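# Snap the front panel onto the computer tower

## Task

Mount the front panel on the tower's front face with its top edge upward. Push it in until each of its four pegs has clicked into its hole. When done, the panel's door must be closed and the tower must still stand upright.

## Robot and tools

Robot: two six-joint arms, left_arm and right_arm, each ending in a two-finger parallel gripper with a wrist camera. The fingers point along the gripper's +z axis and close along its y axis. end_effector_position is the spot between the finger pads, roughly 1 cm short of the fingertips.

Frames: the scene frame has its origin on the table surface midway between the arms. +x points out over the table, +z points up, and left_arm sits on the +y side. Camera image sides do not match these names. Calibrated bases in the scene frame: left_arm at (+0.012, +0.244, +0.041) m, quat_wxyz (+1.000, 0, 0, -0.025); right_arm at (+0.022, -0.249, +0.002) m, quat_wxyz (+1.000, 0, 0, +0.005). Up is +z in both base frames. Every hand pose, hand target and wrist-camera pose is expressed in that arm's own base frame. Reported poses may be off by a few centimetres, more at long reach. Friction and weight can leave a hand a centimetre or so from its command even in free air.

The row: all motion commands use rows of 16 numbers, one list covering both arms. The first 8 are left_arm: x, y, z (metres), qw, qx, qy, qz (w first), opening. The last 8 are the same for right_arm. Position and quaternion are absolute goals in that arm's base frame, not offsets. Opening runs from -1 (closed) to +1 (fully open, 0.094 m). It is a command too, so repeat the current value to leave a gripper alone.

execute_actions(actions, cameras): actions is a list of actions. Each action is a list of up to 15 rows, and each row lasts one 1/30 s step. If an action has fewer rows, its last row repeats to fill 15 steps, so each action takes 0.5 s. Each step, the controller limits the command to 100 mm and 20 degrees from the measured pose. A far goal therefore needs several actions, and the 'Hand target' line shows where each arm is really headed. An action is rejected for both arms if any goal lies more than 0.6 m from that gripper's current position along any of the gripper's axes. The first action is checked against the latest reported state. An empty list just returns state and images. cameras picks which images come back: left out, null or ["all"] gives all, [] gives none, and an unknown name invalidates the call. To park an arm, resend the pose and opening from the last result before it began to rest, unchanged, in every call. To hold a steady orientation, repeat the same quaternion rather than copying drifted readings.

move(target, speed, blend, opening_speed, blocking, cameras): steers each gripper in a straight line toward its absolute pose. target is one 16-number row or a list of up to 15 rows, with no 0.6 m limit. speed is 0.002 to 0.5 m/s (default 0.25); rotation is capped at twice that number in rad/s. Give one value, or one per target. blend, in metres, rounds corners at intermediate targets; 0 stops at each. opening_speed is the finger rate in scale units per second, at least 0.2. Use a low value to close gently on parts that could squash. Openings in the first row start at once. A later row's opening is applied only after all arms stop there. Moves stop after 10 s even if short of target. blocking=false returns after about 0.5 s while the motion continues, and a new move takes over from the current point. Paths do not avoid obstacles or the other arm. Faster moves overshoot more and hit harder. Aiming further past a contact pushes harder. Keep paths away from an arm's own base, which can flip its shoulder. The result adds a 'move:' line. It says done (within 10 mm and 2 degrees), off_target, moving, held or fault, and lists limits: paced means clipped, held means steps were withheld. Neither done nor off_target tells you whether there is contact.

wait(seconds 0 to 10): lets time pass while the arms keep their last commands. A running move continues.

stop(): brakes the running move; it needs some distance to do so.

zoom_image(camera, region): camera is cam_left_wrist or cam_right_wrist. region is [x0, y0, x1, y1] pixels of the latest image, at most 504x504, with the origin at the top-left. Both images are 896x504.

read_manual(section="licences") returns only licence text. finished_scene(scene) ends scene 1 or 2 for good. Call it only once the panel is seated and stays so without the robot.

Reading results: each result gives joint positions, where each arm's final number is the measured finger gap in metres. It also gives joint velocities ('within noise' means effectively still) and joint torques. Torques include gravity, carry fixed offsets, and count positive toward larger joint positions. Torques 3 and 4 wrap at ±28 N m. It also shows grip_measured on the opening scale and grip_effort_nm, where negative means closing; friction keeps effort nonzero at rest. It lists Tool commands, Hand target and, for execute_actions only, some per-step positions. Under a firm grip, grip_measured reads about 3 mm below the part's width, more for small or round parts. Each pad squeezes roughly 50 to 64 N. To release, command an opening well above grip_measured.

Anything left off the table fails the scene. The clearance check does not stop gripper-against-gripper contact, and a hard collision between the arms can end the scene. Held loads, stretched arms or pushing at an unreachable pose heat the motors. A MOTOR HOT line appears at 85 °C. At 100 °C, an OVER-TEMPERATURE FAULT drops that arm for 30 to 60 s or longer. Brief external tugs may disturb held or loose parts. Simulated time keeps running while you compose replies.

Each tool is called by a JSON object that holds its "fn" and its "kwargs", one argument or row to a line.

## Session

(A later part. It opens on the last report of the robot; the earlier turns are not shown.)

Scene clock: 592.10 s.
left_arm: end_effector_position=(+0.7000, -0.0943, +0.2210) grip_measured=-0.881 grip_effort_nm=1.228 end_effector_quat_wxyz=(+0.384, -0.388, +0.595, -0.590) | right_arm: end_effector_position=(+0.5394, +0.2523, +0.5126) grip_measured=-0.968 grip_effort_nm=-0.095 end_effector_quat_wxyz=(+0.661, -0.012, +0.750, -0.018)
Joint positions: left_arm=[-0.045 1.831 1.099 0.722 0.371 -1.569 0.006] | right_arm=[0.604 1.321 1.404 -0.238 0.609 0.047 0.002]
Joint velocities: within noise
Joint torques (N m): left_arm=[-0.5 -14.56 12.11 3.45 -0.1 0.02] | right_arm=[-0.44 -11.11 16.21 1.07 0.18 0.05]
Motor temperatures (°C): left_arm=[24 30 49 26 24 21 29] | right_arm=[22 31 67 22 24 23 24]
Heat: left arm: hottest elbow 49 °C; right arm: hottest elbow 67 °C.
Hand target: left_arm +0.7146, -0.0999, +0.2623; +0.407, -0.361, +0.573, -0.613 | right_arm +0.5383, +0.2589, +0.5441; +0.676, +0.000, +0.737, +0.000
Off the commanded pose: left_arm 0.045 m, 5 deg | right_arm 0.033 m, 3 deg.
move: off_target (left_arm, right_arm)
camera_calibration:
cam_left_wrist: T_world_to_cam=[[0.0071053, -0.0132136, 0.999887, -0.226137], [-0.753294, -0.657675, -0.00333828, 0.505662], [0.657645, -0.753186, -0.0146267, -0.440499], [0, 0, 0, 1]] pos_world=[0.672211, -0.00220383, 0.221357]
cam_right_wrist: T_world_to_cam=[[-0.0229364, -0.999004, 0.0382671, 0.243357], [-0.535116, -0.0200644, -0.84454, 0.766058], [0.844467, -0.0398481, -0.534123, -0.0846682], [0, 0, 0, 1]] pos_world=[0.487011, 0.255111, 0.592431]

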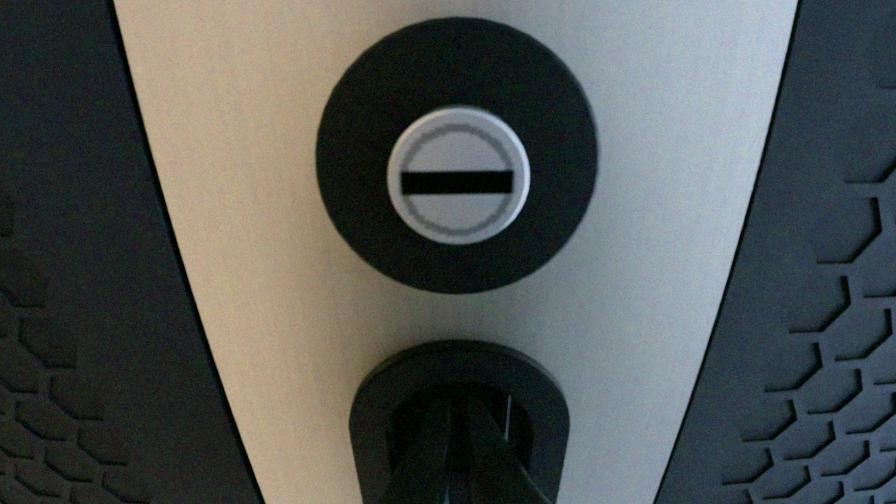

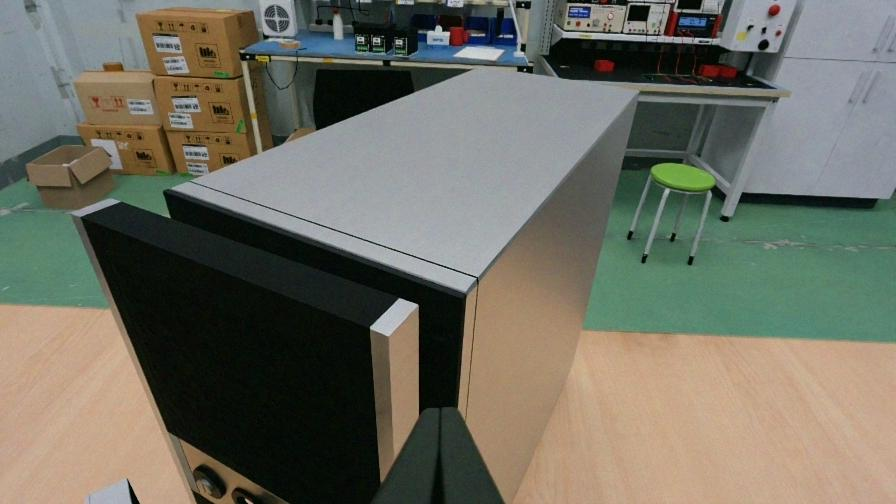

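{"fn": "zoom_image", "kwargs": {
  "camera": "cam_right_wrist",
  "region": [150, 165, 230, 225]
}}

{"fn": "zoom_image", "kwargs": {
  "camera": "cam_right_wrist",
  "region": [440, 260, 500, 305]
}}

{"fn": "zoom_image", "kwargs": {
  "camera": "cam_right_wrist",
  "region": [60, 190, 140, 250]
}}

{"fn": "zoom_image", "kwargs": {
  "camera": "cam_right_wrist",
  "region": [360, 290, 430, 345]
}}

Scaled by 6.300 from the camera's 896x504 image, which has a finer 1280x720 frame.

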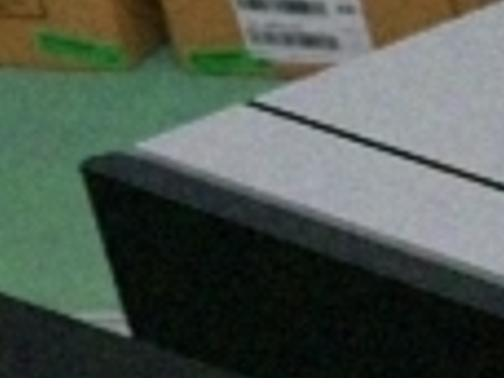

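Scaled by 8.400 from the camera's 896x504 image, which has a finer 1280x720 frame.

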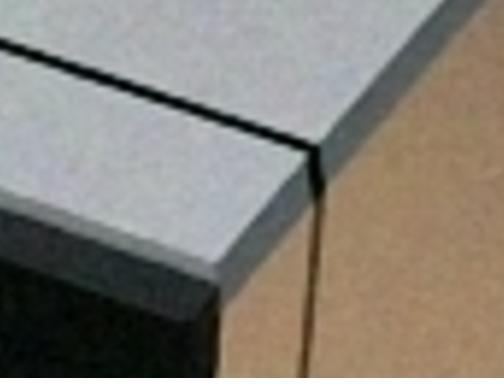

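Scaled by 6.300 from the camera's 896x504 image, which has a finer 1280x720 frame.

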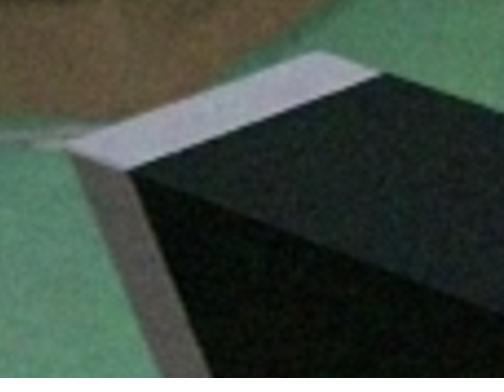

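Scaled by 7.200 from the camera's 896x504 image, which has a finer 1280x720 frame.

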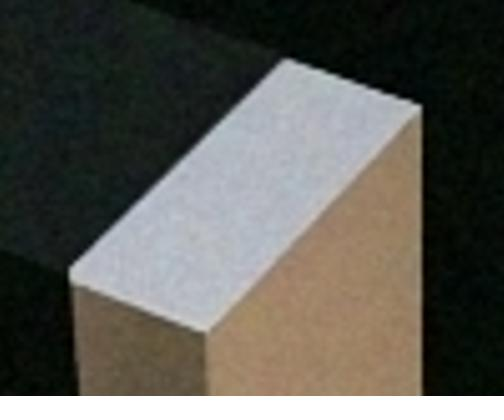

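{"fn": "zoom_image", "kwargs": {
  "camera": "cam_right_wrist",
  "region": [400, 285, 490, 375]
}}

Scaled by 5.600 from the camera's 896x504 image, which has a finer 1280x720 frame.

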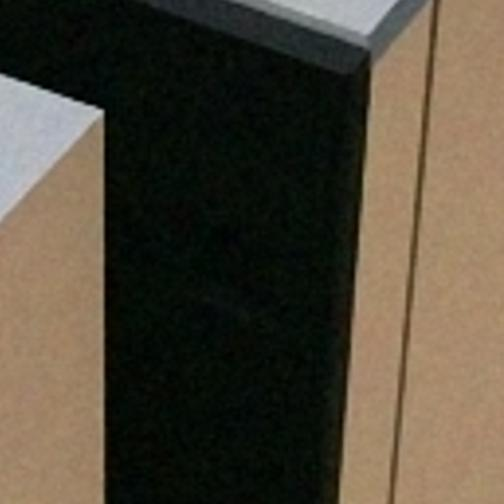

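{"fn": "zoom_image", "kwargs": {
  "camera": "cam_right_wrist",
  "region": [380, 290, 500, 410]
}}

Scaled by 4.200 from the camera's 896x504 image, which has a finer 1280x720 frame.

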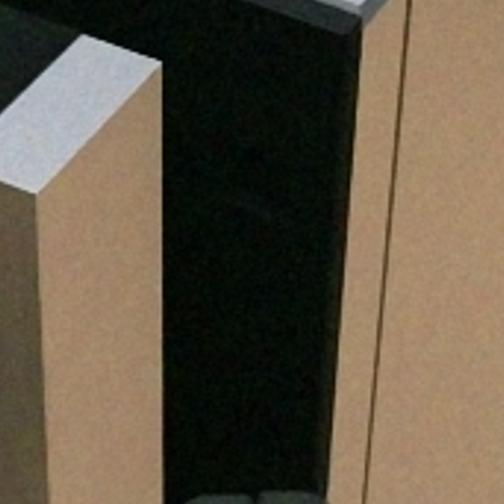

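{"fn": "move", "kwargs": {
  "target": [0.7279, -0.1089, 0.262, 0.3954, -0.3499, 0.5802, -0.6203, -0.77, 0.551, 0.205, 0.463, 0.81645, -0.0971, 0.5507, 0.14396, -0.97],
  "speed": 0.07,
  "cameras": ["cam_right_wrist"]
}}

Scene clock: 816.53 s.
left_arm: end_effector_position=(+0.7053, -0.0994, +0.2231) grip_measured=-0.881 grip_effort_nm=1.223 end_effector_quat_wxyz=(+0.378, -0.378, +0.598, -0.597) | right_arm: end_effector_position=(+0.5478, +0.2110, +0.4625) grip_measured=-0.968 grip_effort_nm=-0.090 end_effector_quat_wxyz=(+0.814, -0.104, +0.554, +0.142)
Joint positions: left_arm=[-0.046 1.846 1.122 0.723 0.396 -1.569 0.006] | right_arm=[0.372 1.344 0.964 0.752 0.013 -0.018 0.002]
Joint velocities: within noise
Joint torques (N m): left_arm=[-0.44 -14.39 13.24 2.92 0.33 -0.01] | right_arm=[-2.08 -10.29 9.83 1.99 -0.09 0.1]
Motor temperatures (°C): left_arm=[24 31 51 26 24 21 30] | right_arm=[22 31 67 22 24 23 24]
Heat: left arm: hottest elbow 51 °C; right arm: hottest elbow 67 °C.
Hand target: left_arm +0.7231, -0.1083, +0.2622; +0.395, -0.350, +0.580, -0.620 | right_arm +0.5509, +0.2050, +0.4629; +0.816, -0.097, +0.551, +0.144
Off the commanded pose: left_arm 0.046 m, 5 deg | right_arm 0.007 m, 1 deg.
move: off_target (left_arm)
camera_calibration:
cam_right_wrist: T_world_to_cam=[[0.333565, -0.942726, 0.00102242, 0.0143464], [-0.0611175, -0.0227075, -0.997872, 0.539217], [0.940744, 0.332793, -0.0651915, -0.468349], [0, 0, 0, 1]] pos_world=[0.468766, 0.181632, 0.507522]
Images, in order (width x height): cam_right_wrist 896x504.

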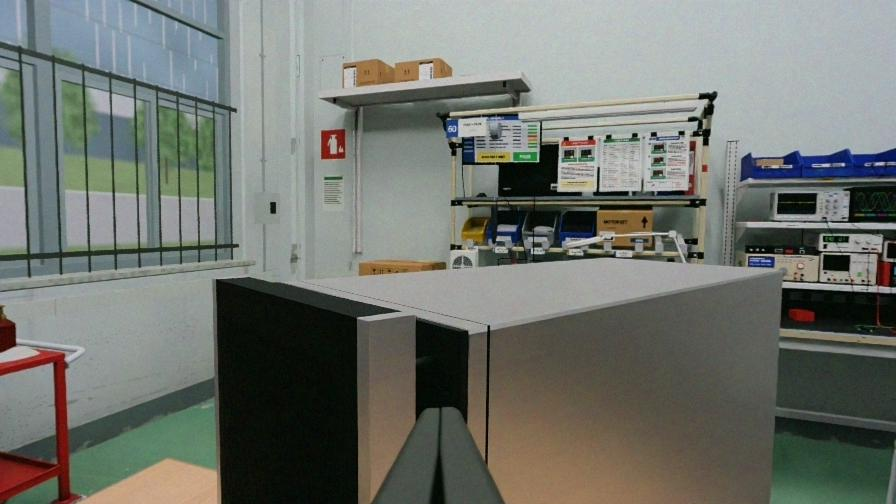

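{"fn": "zoom_image", "kwargs": {
  "camera": "cam_right_wrist",
  "region": [345, 300, 505, 400]
}}

{"fn": "zoom_image", "kwargs": {
  "camera": "cam_right_wrist",
  "region": [205, 270, 305, 330]
}}

Scaled by 3.150 from the camera's 896x504 image, which has a finer 1280x720 frame.

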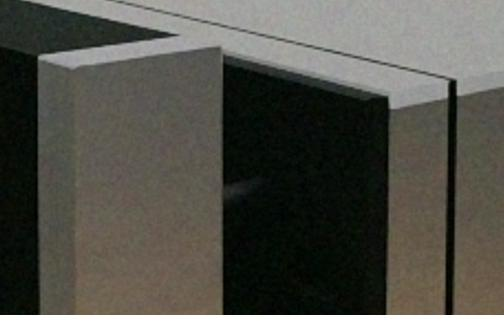

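Scaled by 5.040 from the camera's 896x504 image, which has a finer 1280x720 frame.

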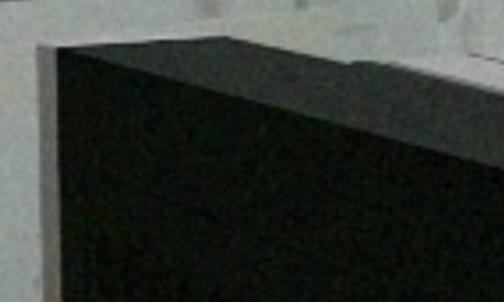

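{"fn": "move", "kwargs": {
  "target": [0.7279, -0.1089, 0.262, 0.3954, -0.3499, 0.5802, -0.6203, -0.77, 0.583, 0.195, 0.428, 0.77904, -0.19125, 0.52547, 0.28355, -0.97],
  "speed": 0.09,
  "cameras": ["cam_right_wrist"]
}}

Scene clock: 881.67 s.
left_arm: end_effector_position=(+0.7053, -0.0995, +0.2228) grip_measured=-0.881 grip_effort_nm=1.219 end_effector_quat_wxyz=(+0.378, -0.378, +0.598, -0.597) | right_arm: end_effector_position=(+0.5746, +0.2000, +0.4018) grip_measured=-0.968 grip_effort_nm=-0.095 end_effector_quat_wxyz=(+0.763, -0.194, +0.547, +0.284)
Joint positions: left_arm=[-0.046 1.847 1.122 0.723 0.397 -1.569 0.006] | right_arm=[0.21 1.498 0.964 0.905 -0.458 0.186 0.002]
Joint velocities: within noise
Joint torques (N m): left_arm=[-0.67 -14.62 13.24 3.03 0.3 0] | right_arm=[-1.96 -11.99 13.34 1.87 0.05 0.07]
Motor temperatures (°C): left_arm=[24 32 54 26 24 21 30] | right_arm=[22 30 63 22 24 23 24]
Heat: left arm: hottest elbow 54 °C; right arm: hottest elbow 63 °C.
Hand target: left_arm +0.7231, -0.1084, +0.2620; +0.395, -0.350, +0.580, -0.620 | right_arm +0.5814, +0.1945, +0.4275; +0.779, -0.191, +0.526, +0.283
Off the commanded pose: left_arm 0.046 m, 5 deg | right_arm 0.028 m, 3 deg.
move: off_target (left_arm, right_arm)
camera_calibration:
cam_right_wrist: T_world_to_cam=[[0.634599, -0.772423, -0.0254098, -0.20138], [-0.0976641, -0.0475363, -0.994084, 0.504488], [0.766646, 0.633326, -0.105605, -0.43768], [0, 0, 0, 1]] pos_world=[0.512611, 0.145626, 0.450165]
Images, in order (width x height): cam_right_wrist 896x504.

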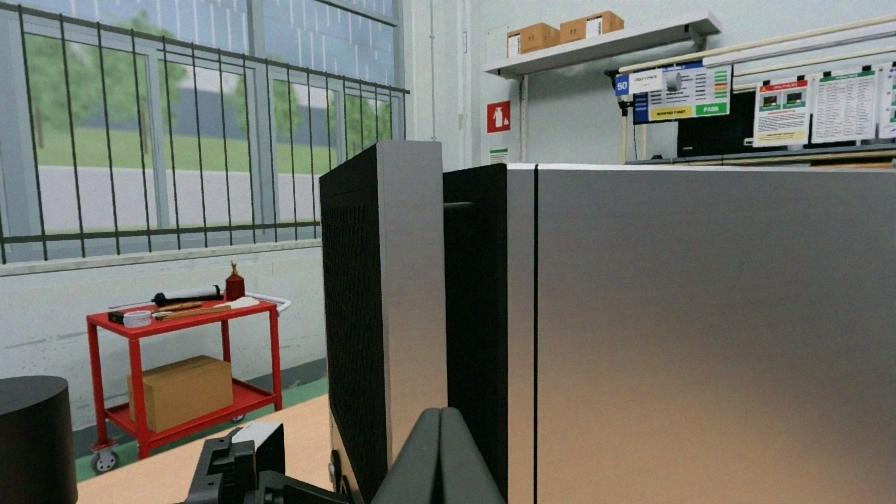

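{"fn": "zoom_image", "kwargs": {
  "camera": "cam_right_wrist",
  "region": [420, 130, 550, 230]
}}

Scaled by 3.877 from the camera's 896x504 image, which has a finer 1280x720 frame.

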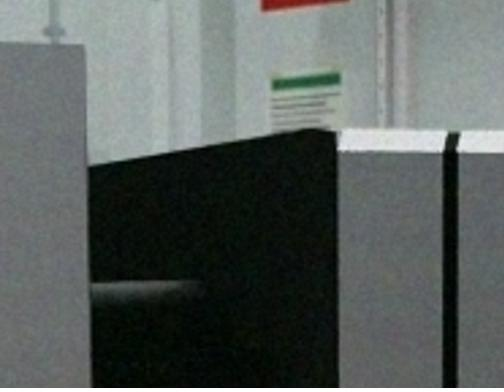

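{"fn": "move", "kwargs": {
  "target": [0.7307, -0.1138, 0.2537, 0.3889, -0.3438, 0.5839, -0.6244, -0.77, 0.556, 0.187, 0.09, 0.65649, -0.21813, 0.6918, 0.20699, -0.97],
  "speed": 0.14,
  "cameras": ["cam_right_wrist"]
}}

Scene clock: 966.70 s.
left_arm: end_effector_position=(+0.7052, -0.1001, +0.2224) grip_measured=-0.880 grip_effort_nm=1.228 end_effector_quat_wxyz=(+0.374, -0.372, +0.599, -0.602) | right_arm: end_effector_position=(+0.5556, +0.1869, +0.0873) grip_measured=-0.968 grip_effort_nm=-0.100 end_effector_quat_wxyz=(+0.649, -0.213, +0.699, +0.213)
Joint positions: left_arm=[-0.043 1.853 1.124 0.735 0.416 -1.573 0.006] | right_arm=[0.21 1.925 0.712 1.14 -0.402 -0.007 0.002]
Joint velocities: within noise
Joint torques (N m): left_arm=[-1.2 -13.04 13.65 3.03 0.25 0.02] | right_arm=[-1.49 -13.74 4.7 2.14 0.12 -0.22]
Motor temperatures (°C): left_arm=[24 31 55 26 24 21 30] | right_arm=[22 31 66 22 24 23 24]
Heat: left arm: hottest elbow 55 °C; right arm: hottest elbow 66 °C.
Hand target: left_arm +0.7257, -0.1134, +0.2536; +0.388, -0.344, +0.584, -0.624 | right_arm +0.5560, +0.1869, +0.0900; +0.656, -0.218, +0.692, +0.207
Off the commanded pose: left_arm 0.043 m, 5 deg | right_arm 0.003 m, 1 deg.
move: off_target (left_arm)
camera_calibration:
cam_right_wrist: T_world_to_cam=[[0.559801, -0.828224, -0.0258372, -0.155345], [-0.413848, -0.252437, -0.874646, 0.392937], [0.71788, 0.500321, -0.484073, -0.363069], [0, 0, 0, 1]] pos_world=[0.510219, 0.152182, 0.163915]
Images, in order (width x height): cam_right_wrist 896x504.

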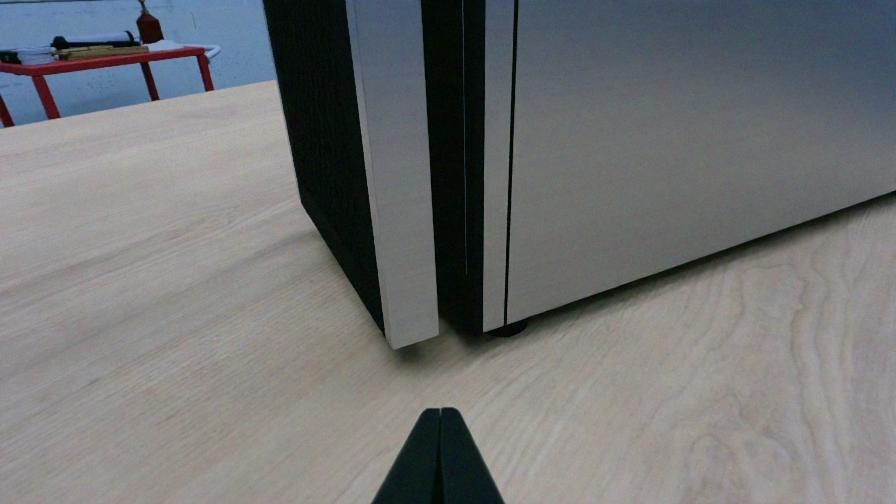

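{"fn": "zoom_image", "kwargs": {
  "camera": "cam_right_wrist",
  "region": [380, 240, 530, 360]
}}

Scaled by 3.360 from the camera's 896x504 image, which has a finer 1280x720 frame.

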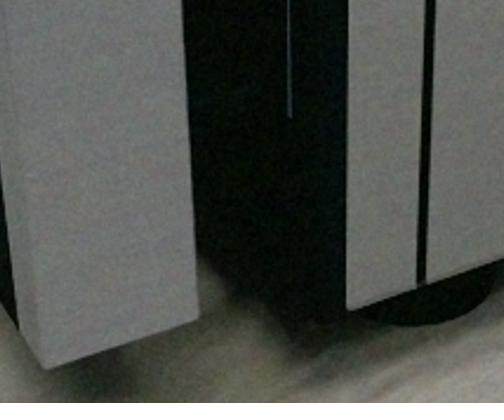

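{"fn": "move", "kwargs": {
  "target": [
    [0.69, -0.094, 0.2537, 0.3873, -0.3455, 0.5866, -0.6219, -0.77, 0.50, 0.19, 0.30, 0.6877, -0.03164, 0.72468, 0.03003, -0.97],
    [0.69, -0.094, 0.2537, 0.3873, -0.3455, 0.5866, -0.6219, -0.77, 0.539, 0.248, 0.497, 0.6877, -0.03164, 0.72468, 0.03003, -0.97]
  ],
  "speed": 0.16,
  "blend": 0.05,
  "cameras": ["cam_right_wrist"]
}}

Scene clock: 1030.47 s.
left_arm: end_effector_position=(+0.6893, -0.0990, +0.2129) grip_measured=-0.880 grip_effort_nm=1.228 end_effector_quat_wxyz=(+0.362, -0.368, +0.606, -0.605) | right_arm: end_effector_position=(+0.5372, +0.2393, +0.4627) grip_measured=-0.968 grip_effort_nm=-0.095 end_effector_quat_wxyz=(+0.672, -0.042, +0.740, +0.013)
Joint positions: left_arm=[-0.034 1.838 1.075 0.757 0.452 -1.575 0.006] | right_arm=[0.554 1.274 1.209 -0.045 0.475 0.013 0.002]
Joint velocities: within noise
Joint torques (N m): left_arm=[0.79 -17.55 8.21 3.44 0.07 0.05] | right_arm=[-0.62 -9.76 16.28 1.11 0.2 0.11]
Motor temperatures (°C): left_arm=[24 30 54 26 24 21 30] | right_arm=[22 32 55 22 24 23 24]
Heat: left arm: hottest elbow 54 °C; right arm: hottest elbow 55 °C.
Hand target: left_arm +0.6893, -0.0941, +0.2532; +0.387, -0.345, +0.587, -0.622 | right_arm +0.5372, +0.2469, +0.4964; +0.688, -0.032, +0.725, +0.030
Off the commanded pose: left_arm 0.041 m, 5 deg | right_arm 0.035 m, 3 deg.
move: off_target (left_arm, right_arm)
camera_calibration:
cam_right_wrist: T_world_to_cam=[[0.0628965, -0.997469, 0.033147, 0.188152], [-0.506867, -0.0605363, -0.859896, 0.724052], [0.859727, 0.0372833, -0.509392, -0.148088], [0, 0, 0, 1]] pos_world=[0.482479, 0.237028, 0.540938]
Images, in order (width x height): cam_right_wrist 896x504.

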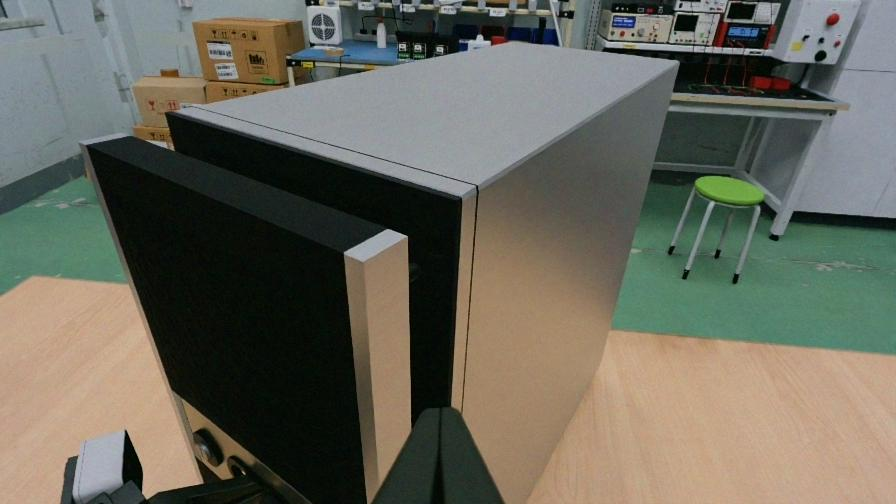

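{"fn": "execute_actions", "kwargs": {
  "actions": [],
  "cameras": ["cam_right_wrist"]
}}

{"fn": "zoom_image", "kwargs": {
  "camera": "cam_right_wrist",
  "region": [340, 160, 500, 290]
}}

{"fn": "zoom_image", "kwargs": {
  "camera": "cam_right_wrist",
  "region": [60, 60, 220, 190]
}}

Scene clock: 1063.73 s.
left_arm: end_effector_position=(+0.6892, -0.0990, +0.2127) grip_measured=-0.880 grip_effort_nm=1.219 end_effector_quat_wxyz=(+0.362, -0.368, +0.606, -0.605) | right_arm: end_effector_position=(+0.5372, +0.2393, +0.4627) grip_measured=-0.968 grip_effort_nm=-0.090 end_effector_quat_wxyz=(+0.672, -0.042, +0.740, +0.013)
Joint positions: left_arm=[-0.034 1.838 1.075 0.757 0.452 -1.575 0.006] | right_arm=[0.554 1.274 1.209 -0.045 0.475 0.013 0.002]
Joint velocities: within noise
Joint torques (N m): left_arm=[0.73 -17.61 8.31 3.48 0.08 0.01] | right_arm=[-0.56 -10.34 16.17 1.2 0.19 0.06]
Motor temperatures (°C): left_arm=[24 33 48 26 24 21 30] | right_arm=[22 31 58 22 24 23 24]
Heat: left arm: hottest elbow 48 °C; right arm: hottest elbow 58 °C.
Hand target: left_arm +0.6892, -0.0941, +0.2530; +0.387, -0.345, +0.587, -0.622 | right_arm +0.5372, +0.2469, +0.4964; +0.688, -0.032, +0.725, +0.030
Tool commands: left_gripper/opening=-0.77 right_gripper/opening=-0.97
Off the commanded pose: left_arm 0.041 m, 5 deg | right_arm 0.035 m, 3 deg.
camera_calibration:
cam_right_wrist: T_world_to_cam=[[0.0628604, -0.997484, 0.0327676, 0.18835], [-0.506894, -0.060192, -0.859904, 0.723988], [0.859713, 0.0374442, -0.509403, -0.148114], [0, 0, 0, 1]] pos_world=[0.482481, 0.237, 0.540939]
Images, in order (width x height): cam_right_wrist 896x504.

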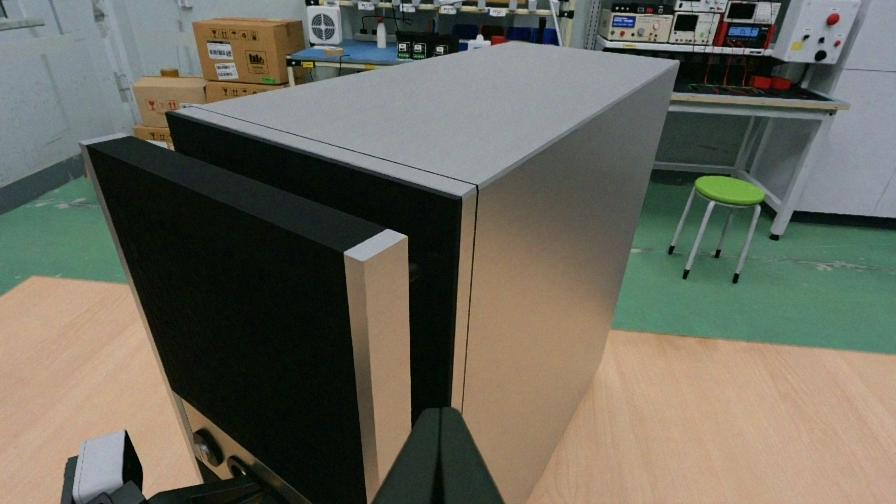

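Scaled by 3.150 from the camera's 896x504 image, which has a finer 1280x720 frame.

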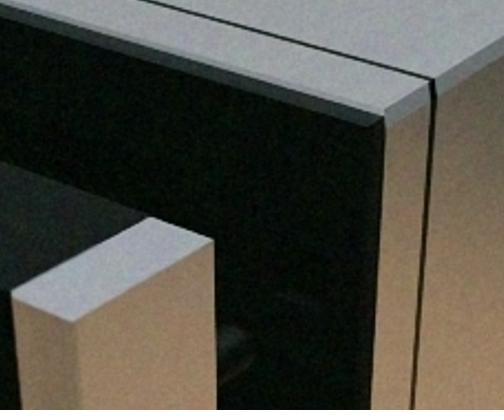

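Scaled by 3.150 from the camera's 896x504 image, which has a finer 1280x720 frame.

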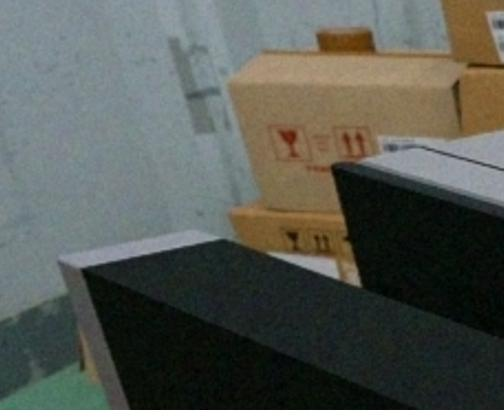

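{"fn": "zoom_image", "kwargs": {
  "camera": "cam_right_wrist",
  "region": [395, 225, 475, 295]
}}

{"fn": "zoom_image", "kwargs": {
  "camera": "cam_right_wrist",
  "region": [440, 170, 500, 220]
}}

Scaled by 6.300 from the camera's 896x504 image, which has a finer 1280x720 frame.

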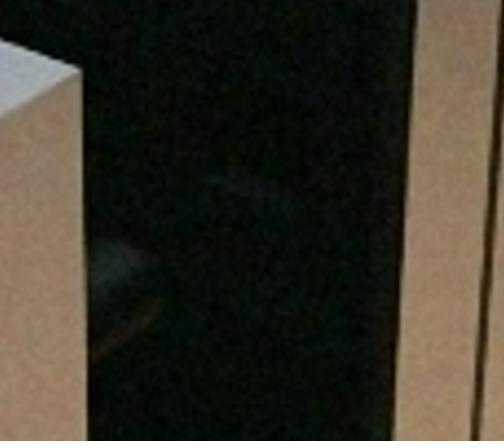

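Scaled by 8.400 from the camera's 896x504 image, which has a finer 1280x720 frame.

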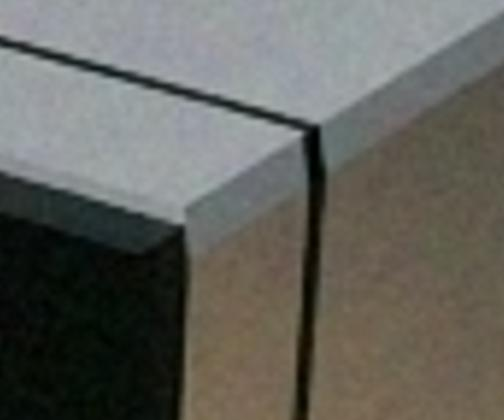

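{"fn": "move", "kwargs": {
  "target": [0.6997, -0.0946, 0.2537, 0.3938, -0.3516, 0.58295, -0.6178, -0.77, 0.54, 0.26, 0.545, 0.67559, 0, 0.73728, 0, -0.97],
  "speed": 0.06,
  "cameras": ["cam_right_wrist"]
}}

{"fn": "zoom_image", "kwargs": {
  "camera": "cam_right_wrist",
  "region": [300, 200, 620, 380]
}}

Scene clock: 1171.67 s.
left_arm: end_effector_position=(+0.6910, -0.0954, +0.2127) grip_measured=-0.880 grip_effort_nm=1.228 end_effector_quat_wxyz=(+0.369, -0.375, +0.602, -0.601) | right_arm: end_effector_position=(+0.5394, +0.2514, +0.5135) grip_measured=-0.968 grip_effort_nm=-0.100 end_effector_quat_wxyz=(+0.661, -0.011, +0.750, -0.018)
Joint positions: left_arm=[-0.034 1.838 1.075 0.757 0.429 -1.575 0.006] | right_arm=[0.603 1.32 1.404 -0.238 0.609 0.047 0.002]
Joint velocities: within noise
Joint torques (N m): left_arm=[0.15 -16.73 9.88 3.08 -0.09 0.04] | right_arm=[-0.09 -10.64 16.46 1.17 0.22 0.09]
Motor temperatures (°C): left_arm=[24 34 43 27 24 21 30] | right_arm=[22 30 65 22 24 23 24]
Heat: left arm: hottest elbow 43 °C; right arm: hottest elbow 65 °C.
Hand target: left_arm +0.6977, -0.0944, +0.2534; +0.394, -0.352, +0.583, -0.618 | right_arm +0.5383, +0.2589, +0.5442; +0.676, +0.000, +0.737, +0.000
Off the commanded pose: left_arm 0.042 m, 5 deg | right_arm 0.033 m, 3 deg.
move: off_target (left_arm, right_arm)
camera_calibration:
cam_right_wrist: T_world_to_cam=[[-0.0241272, -0.99901, 0.0373723, 0.243561], [-0.534076, -0.0187209, -0.845229, 0.766195], [0.845092, -0.0403527, -0.533096, -0.0849128], [0, 0, 0, 1]] pos_world=[0.486842, 0.254237, 0.593241]
Images, in order (width x height): cam_right_wrist 896x504.

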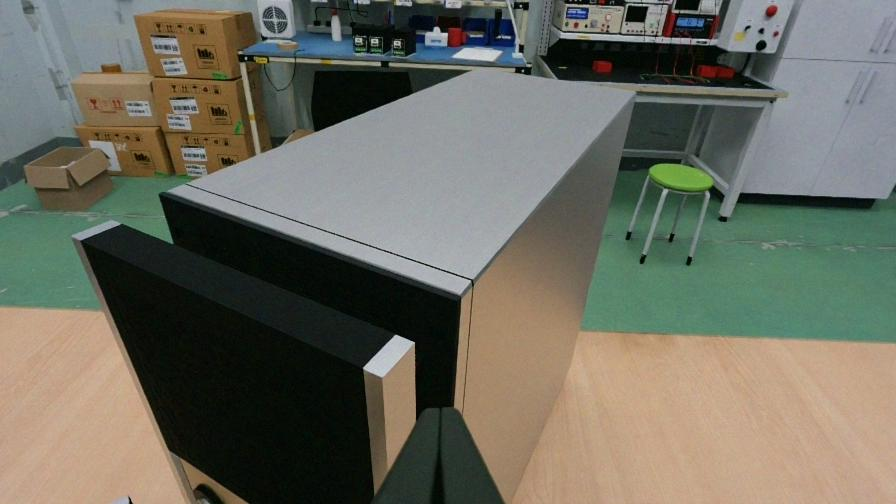

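Scaled by 1.575 from the camera's 896x504 image, which has a finer 1280x720 frame.

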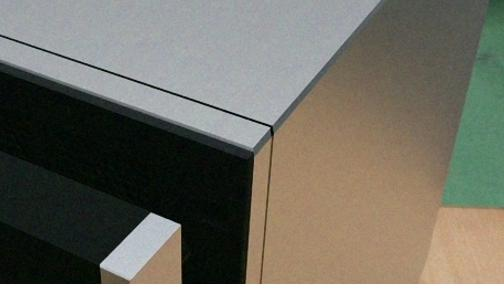

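{"fn": "zoom_image", "kwargs": {
  "camera": "cam_right_wrist",
  "region": [350, 260, 490, 400]
}}

{"fn": "zoom_image", "kwargs": {
  "camera": "cam_right_wrist",
  "region": [60, 160, 200, 260]
}}

Scaled by 3.600 from the camera's 896x504 image, which has a finer 1280x720 frame.

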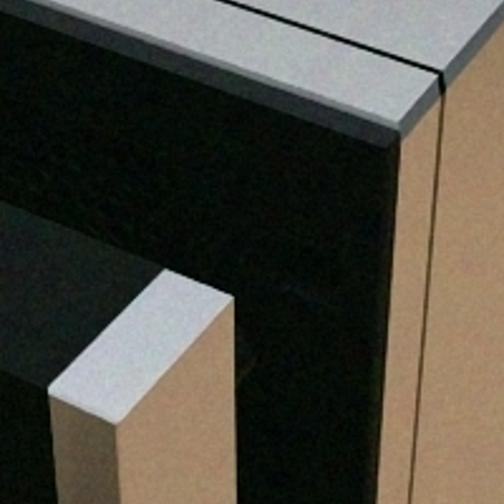

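Scaled by 3.600 from the camera's 896x504 image, which has a finer 1280x720 frame.

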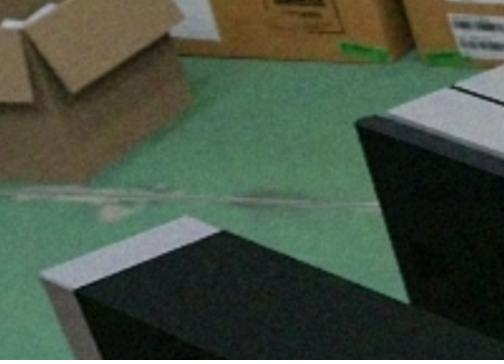

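{"fn": "move", "kwargs": {
  "target": [0.7134, -0.1014, 0.2542, 0.3938, -0.3516, 0.58295, -0.6178, -0.77, 0.583, 0.195, 0.428, 0.7790, -0.1913, 0.5255, 0.2835, -0.97],
  "speed": 0.08,
  "cameras": ["cam_right_wrist"]
}}

Scene clock: 1230.83 s.
left_arm: end_effector_position=(+0.6955, -0.0957, +0.2202) grip_measured=-0.880 grip_effort_nm=1.243 end_effector_quat_wxyz=(+0.376, -0.373, +0.597, -0.602) | right_arm: end_effector_position=(+0.5804, +0.2016, +0.4277) grip_measured=-0.968 grip_effort_nm=-0.100 end_effector_quat_wxyz=(+0.776, -0.197, +0.528, +0.282)
Joint positions: left_arm=[-0.037 1.838 1.09 0.757 0.418 -1.575 0.006] | right_arm=[0.211 1.501 1.016 0.904 -0.457 0.186 0.002]
Joint velocities: within noise
Joint torques (N m): left_arm=[-0.44 -14.68 11.96 2.44 -0.11 0.06] | right_arm=[-2.37 -12.28 9.24 1.83 0.06 0.07]
Motor temperatures (°C): left_arm=[24 34 44 26 24 21 30] | right_arm=[22 31 66 22 24 23 24]
Heat: left arm: hottest elbow 44 °C; right arm: hottest elbow 66 °C.
Hand target: left_arm +0.7103, -0.1010, +0.2545; +0.394, -0.352, +0.583, -0.618 | right_arm +0.5829, +0.1951, +0.4280; +0.779, -0.192, +0.526, +0.283
Off the commanded pose: left_arm 0.039 m, 4 deg | right_arm 0.007 m, 1 deg.
move: off_target (left_arm)
camera_calibration:
cam_right_wrist: T_world_to_cam=[[0.635591, -0.772016, -0.00397964, -0.212956], [-0.0519694, -0.0376415, -0.997939, 0.504044], [0.770275, 0.634487, -0.0640458, -0.46057], [0, 0, 0, 1]] pos_world=[0.516314, 0.146794, 0.47266]
Images, in order (width x height): cam_right_wrist 896x504.

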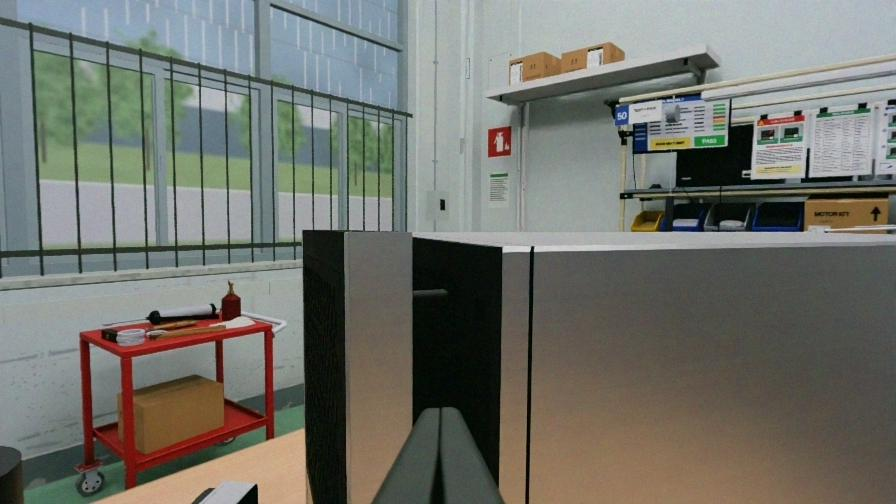

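{"fn": "zoom_image", "kwargs": {
  "camera": "cam_right_wrist",
  "region": [330, 220, 540, 330]
}}

{"fn": "zoom_image", "kwargs": {
  "camera": "cam_right_wrist",
  "region": [405, 260, 505, 330]
}}

Scaled by 2.400 from the camera's 896x504 image, which has a finer 1280x720 frame.

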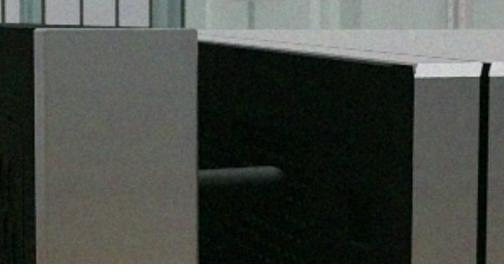

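Scaled by 5.040 from the camera's 896x504 image, which has a finer 1280x720 frame.

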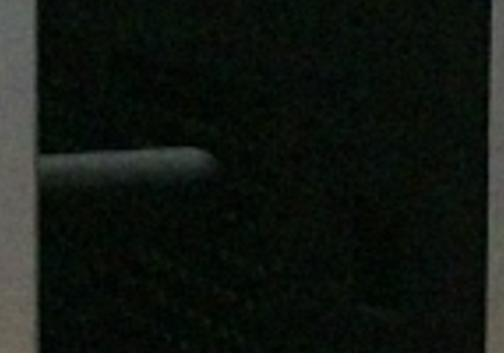

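{"fn": "move", "kwargs": {
  "target": [0.7181, -0.1056, 0.249, 0.3925, -0.3529, 0.5851, -0.6158, -0.77, 0.583, 0.195, 0.428, 0.7790, -0.1913, 0.5255, 0.2835, -0.97],
  "speed": 0.04,
  "cameras": []
}}

Scene clock: 1299.77 s.
left_arm: end_effector_position=(+0.6998, -0.0999, +0.2145) grip_measured=-0.880 grip_effort_nm=1.219 end_effector_quat_wxyz=(+0.374, -0.375, +0.599, -0.601) | right_arm: end_effector_position=(+0.5804, +0.2016, +0.4278) grip_measured=-0.968 grip_effort_nm=-0.095 end_effector_quat_wxyz=(+0.776, -0.197, +0.528, +0.282)
Joint positions: left_arm=[-0.044 1.854 1.102 0.753 0.411 -1.575 0.006] | right_arm=[0.211 1.501 1.016 0.904 -0.457 0.187 0.002]
Joint velocities: within noise
Joint torques (N m): left_arm=[-0.5 -14.97 11.96 2.48 -0.1 0.1] | right_arm=[-2.49 -12.4 9.33 1.81 0.06 0.08]
Motor temperatures (°C): left_arm=[24 33 50 26 24 21 30] | right_arm=[22 32 60 22 24 23 24]
Heat: left arm: hottest elbow 50 °C; right arm: hottest elbow 60 °C.
Hand target: left_arm +0.7148, -0.1054, +0.2491; +0.392, -0.353, +0.585, -0.616 | right_arm +0.5829, +0.1951, +0.4281; +0.779, -0.191, +0.526, +0.284
Off the commanded pose: left_arm 0.039 m, 4 deg | right_arm 0.007 m, 1 deg.
move: off_target (left_arm)
No camera images: "cameras" was empty.

{"fn": "move", "kwargs": {
  "target": [0.7244, -0.1087, 0.249, 0.3925, -0.3529, 0.5851, -0.6158, -0.77, 0.583, 0.195, 0.428, 0.7790, -0.1913, 0.5255, 0.2835, -0.97],
  "speed": 0.03,
  "cameras": ["cam_right_wrist"]
}}

{"fn": "zoom_image", "kwargs": {
  "camera": "cam_right_wrist",
  "region": [400, 230, 520, 340]
}}

{"fn": "zoom_image", "kwargs": {
  "camera": "cam_right_wrist",
  "region": [420, 270, 500, 340]
}}

Scene clock: 1308.00 s.
left_arm: end_effector_position=(+0.7047, -0.1016, +0.2165) grip_measured=-0.880 grip_effort_nm=1.223 end_effector_quat_wxyz=(+0.375, -0.374, +0.598, -0.602) | right_arm: end_effector_position=(+0.5804, +0.2016, +0.4278) grip_measured=-0.968 grip_effort_nm=-0.095 end_effector_quat_wxyz=(+0.776, -0.197, +0.528, +0.282)
Joint positions: left_arm=[-0.047 1.862 1.118 0.749 0.407 -1.575 0.006] | right_arm=[0.211 1.501 1.016 0.904 -0.457 0.187 0.002]
Joint velocities: within noise
Joint torques (N m): left_arm=[-0.32 -14.68 12.36 2.33 -0.13 0.12] | right_arm=[-2.32 -12.63 9.26 1.74 0.06 0.07]
Motor temperatures (°C): left_arm=[24 32 49 26 24 21 30] | right_arm=[22 32 60 22 24 23 24]
Heat: left arm: hottest elbow 49 °C; right arm: hottest elbow 60 °C.
Hand target: left_arm +0.7210, -0.1085, +0.2493; +0.392, -0.353, +0.585, -0.616 | right_arm +0.5829, +0.1951, +0.4281; +0.779, -0.191, +0.526, +0.283
Off the commanded pose: left_arm 0.039 m, 4 deg | right_arm 0.007 m, 1 deg.
move: off_target (left_arm)
camera_calibration:
cam_right_wrist: T_world_to_cam=[[0.635805, -0.771836, -0.00451441, -0.212872], [-0.0520463, -0.0370365, -0.997958, 0.504052], [0.770093, 0.634742, -0.0637193, -0.460619], [0, 0, 0, 1]] pos_world=[0.516298, 0.14674, 0.472711]
Images, in order (width x height): cam_right_wrist 896x504.

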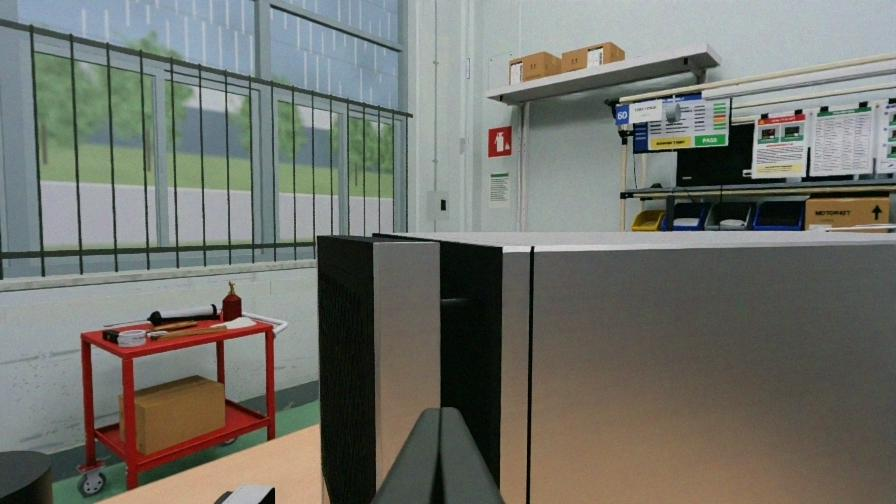

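Scaled by 4.200 from the camera's 896x504 image, which has a finer 1280x720 frame.

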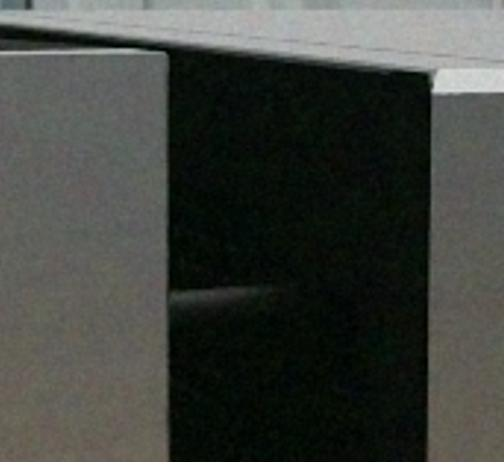

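Scaled by 6.300 from the camera's 896x504 image, which has a finer 1280x720 frame.

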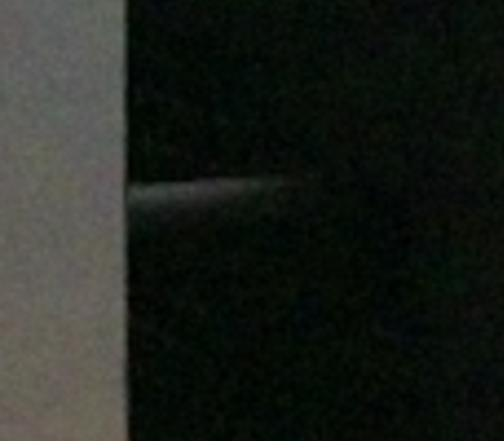

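{"fn": "move", "kwargs": {
  "target": [0.7294, -0.1120, 0.247, 0.3925, -0.3529, 0.5851, -0.6158, -0.77, 0.583, 0.195, 0.428, 0.7790, -0.1913, 0.5255, 0.2835, -0.97],
  "speed": 0.03,
  "cameras": ["cam_right_wrist"]
}}

{"fn": "zoom_image", "kwargs": {
  "camera": "cam_right_wrist",
  "region": [430, 230, 520, 330]
}}

Scene clock: 1340.50 s.
left_arm: end_effector_position=(+0.7090, -0.1027, +0.2153) grip_measured=-0.877 grip_effort_nm=1.228 end_effector_quat_wxyz=(+0.377, -0.374, +0.597, -0.601) | right_arm: end_effector_position=(+0.5804, +0.2016, +0.4278) grip_measured=-0.968 grip_effort_nm=-0.090 end_effector_quat_wxyz=(+0.776, -0.197, +0.528, +0.282)
Joint positions: left_arm=[-0.049 1.873 1.131 0.749 0.402 -1.573 0.006] | right_arm=[0.211 1.501 1.016 0.904 -0.457 0.187 0.002]
Joint velocities: within noise
Joint torques (N m): left_arm=[-0.44 -14.97 12.53 2.29 -0.16 0.09] | right_arm=[-2.26 -12.1 9.43 1.89 0.06 0.09]
Motor temperatures (°C): left_arm=[24 32 51 26 24 21 30] | right_arm=[22 32 58 22 24 23 24]
Heat: left arm: hottest elbow 51 °C; right arm: hottest elbow 58 °C.
Hand target: left_arm +0.7258, -0.1117, +0.2472; +0.392, -0.353, +0.585, -0.616 | right_arm +0.5829, +0.1951, +0.4281; +0.779, -0.191, +0.526, +0.283
Off the commanded pose: left_arm 0.039 m, 4 deg | right_arm 0.007 m, 1 deg.
move: off_target (left_arm)
camera_calibration:
cam_right_wrist: T_world_to_cam=[[0.635805, -0.771836, -0.00451441, -0.212872], [-0.0520463, -0.0370365, -0.997958, 0.504052], [0.770093, 0.634742, -0.0637193, -0.460619], [0, 0, 0, 1]] pos_world=[0.516298, 0.14674, 0.472711]
Images, in order (width x height): cam_right_wrist 896x504.

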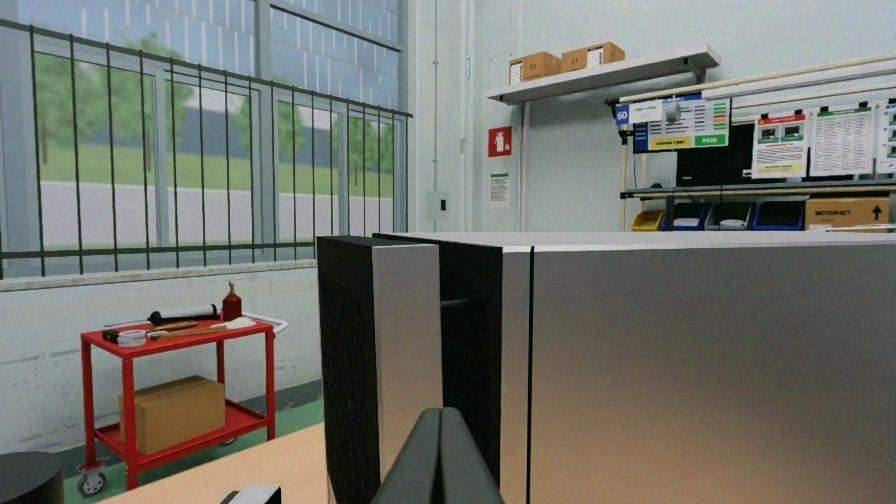

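Scaled by 5.040 from the camera's 896x504 image, which has a finer 1280x720 frame.

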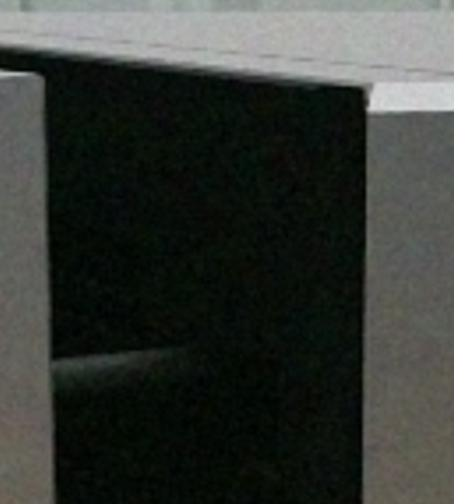

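{"fn": "move", "kwargs": {
  "target": [0.7196, -0.1063, 0.247, 0.3925, -0.3529, 0.5851, -0.6158, -0.77, 0.583, 0.195, 0.428, 0.7790, -0.1913, 0.5255, 0.2835, -0.97],
  "speed": 0.03,
  "cameras": ["cam_right_wrist"]
}}

{"fn": "zoom_image", "kwargs": {
  "camera": "cam_right_wrist",
  "region": [400, 230, 520, 350]
}}

Scene clock: 1356.03 s.
left_arm: end_effector_position=(+0.7087, -0.1032, +0.2153) grip_measured=-0.877 grip_effort_nm=1.228 end_effector_quat_wxyz=(+0.376, -0.373, +0.598, -0.602) | right_arm: end_effector_position=(+0.5804, +0.2016, +0.4278) grip_measured=-0.968 grip_effort_nm=-0.090 end_effector_quat_wxyz=(+0.776, -0.197, +0.528, +0.282)
Joint positions: left_arm=[-0.049 1.873 1.131 0.749 0.406 -1.573 0.006] | right_arm=[0.211 1.501 1.016 0.904 -0.457 0.187 0.002]
Joint velocities: within noise
Joint torques (N m): left_arm=[0.15 -15.91 10.58 2.65 0.06 0.09] | right_arm=[-2.2 -12.22 9.22 1.76 0.05 0.1]
Motor temperatures (°C): left_arm=[24 31 50 26 24 21 30] | right_arm=[22 32 57 22 24 23 24]
Heat: left arm: hottest elbow 50 °C; right arm: hottest elbow 57 °C.
Hand target: left_arm +0.7177, -0.1062, +0.2469; +0.392, -0.353, +0.585, -0.616 | right_arm +0.5829, +0.1951, +0.4281; +0.779, -0.191, +0.526, +0.283
Off the commanded pose: left_arm 0.034 m, 4 deg | right_arm 0.007 m, 1 deg.
move: off_target (left_arm)
camera_calibration:
cam_right_wrist: T_world_to_cam=[[0.635805, -0.771836, -0.00451441, -0.212872], [-0.0520463, -0.0370365, -0.997958, 0.504052], [0.770093, 0.634742, -0.0637193, -0.460619], [0, 0, 0, 1]] pos_world=[0.516298, 0.14674, 0.472711]
Images, in order (width x height): cam_right_wrist 896x504.

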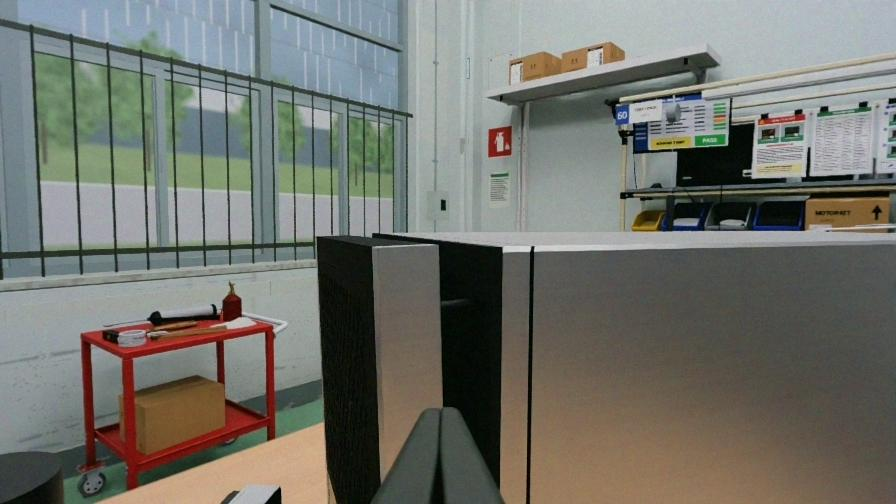

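Scaled by 4.200 from the camera's 896x504 image, which has a finer 1280x720 frame.

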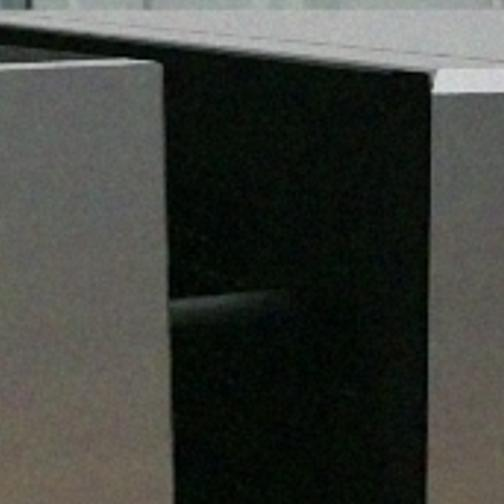

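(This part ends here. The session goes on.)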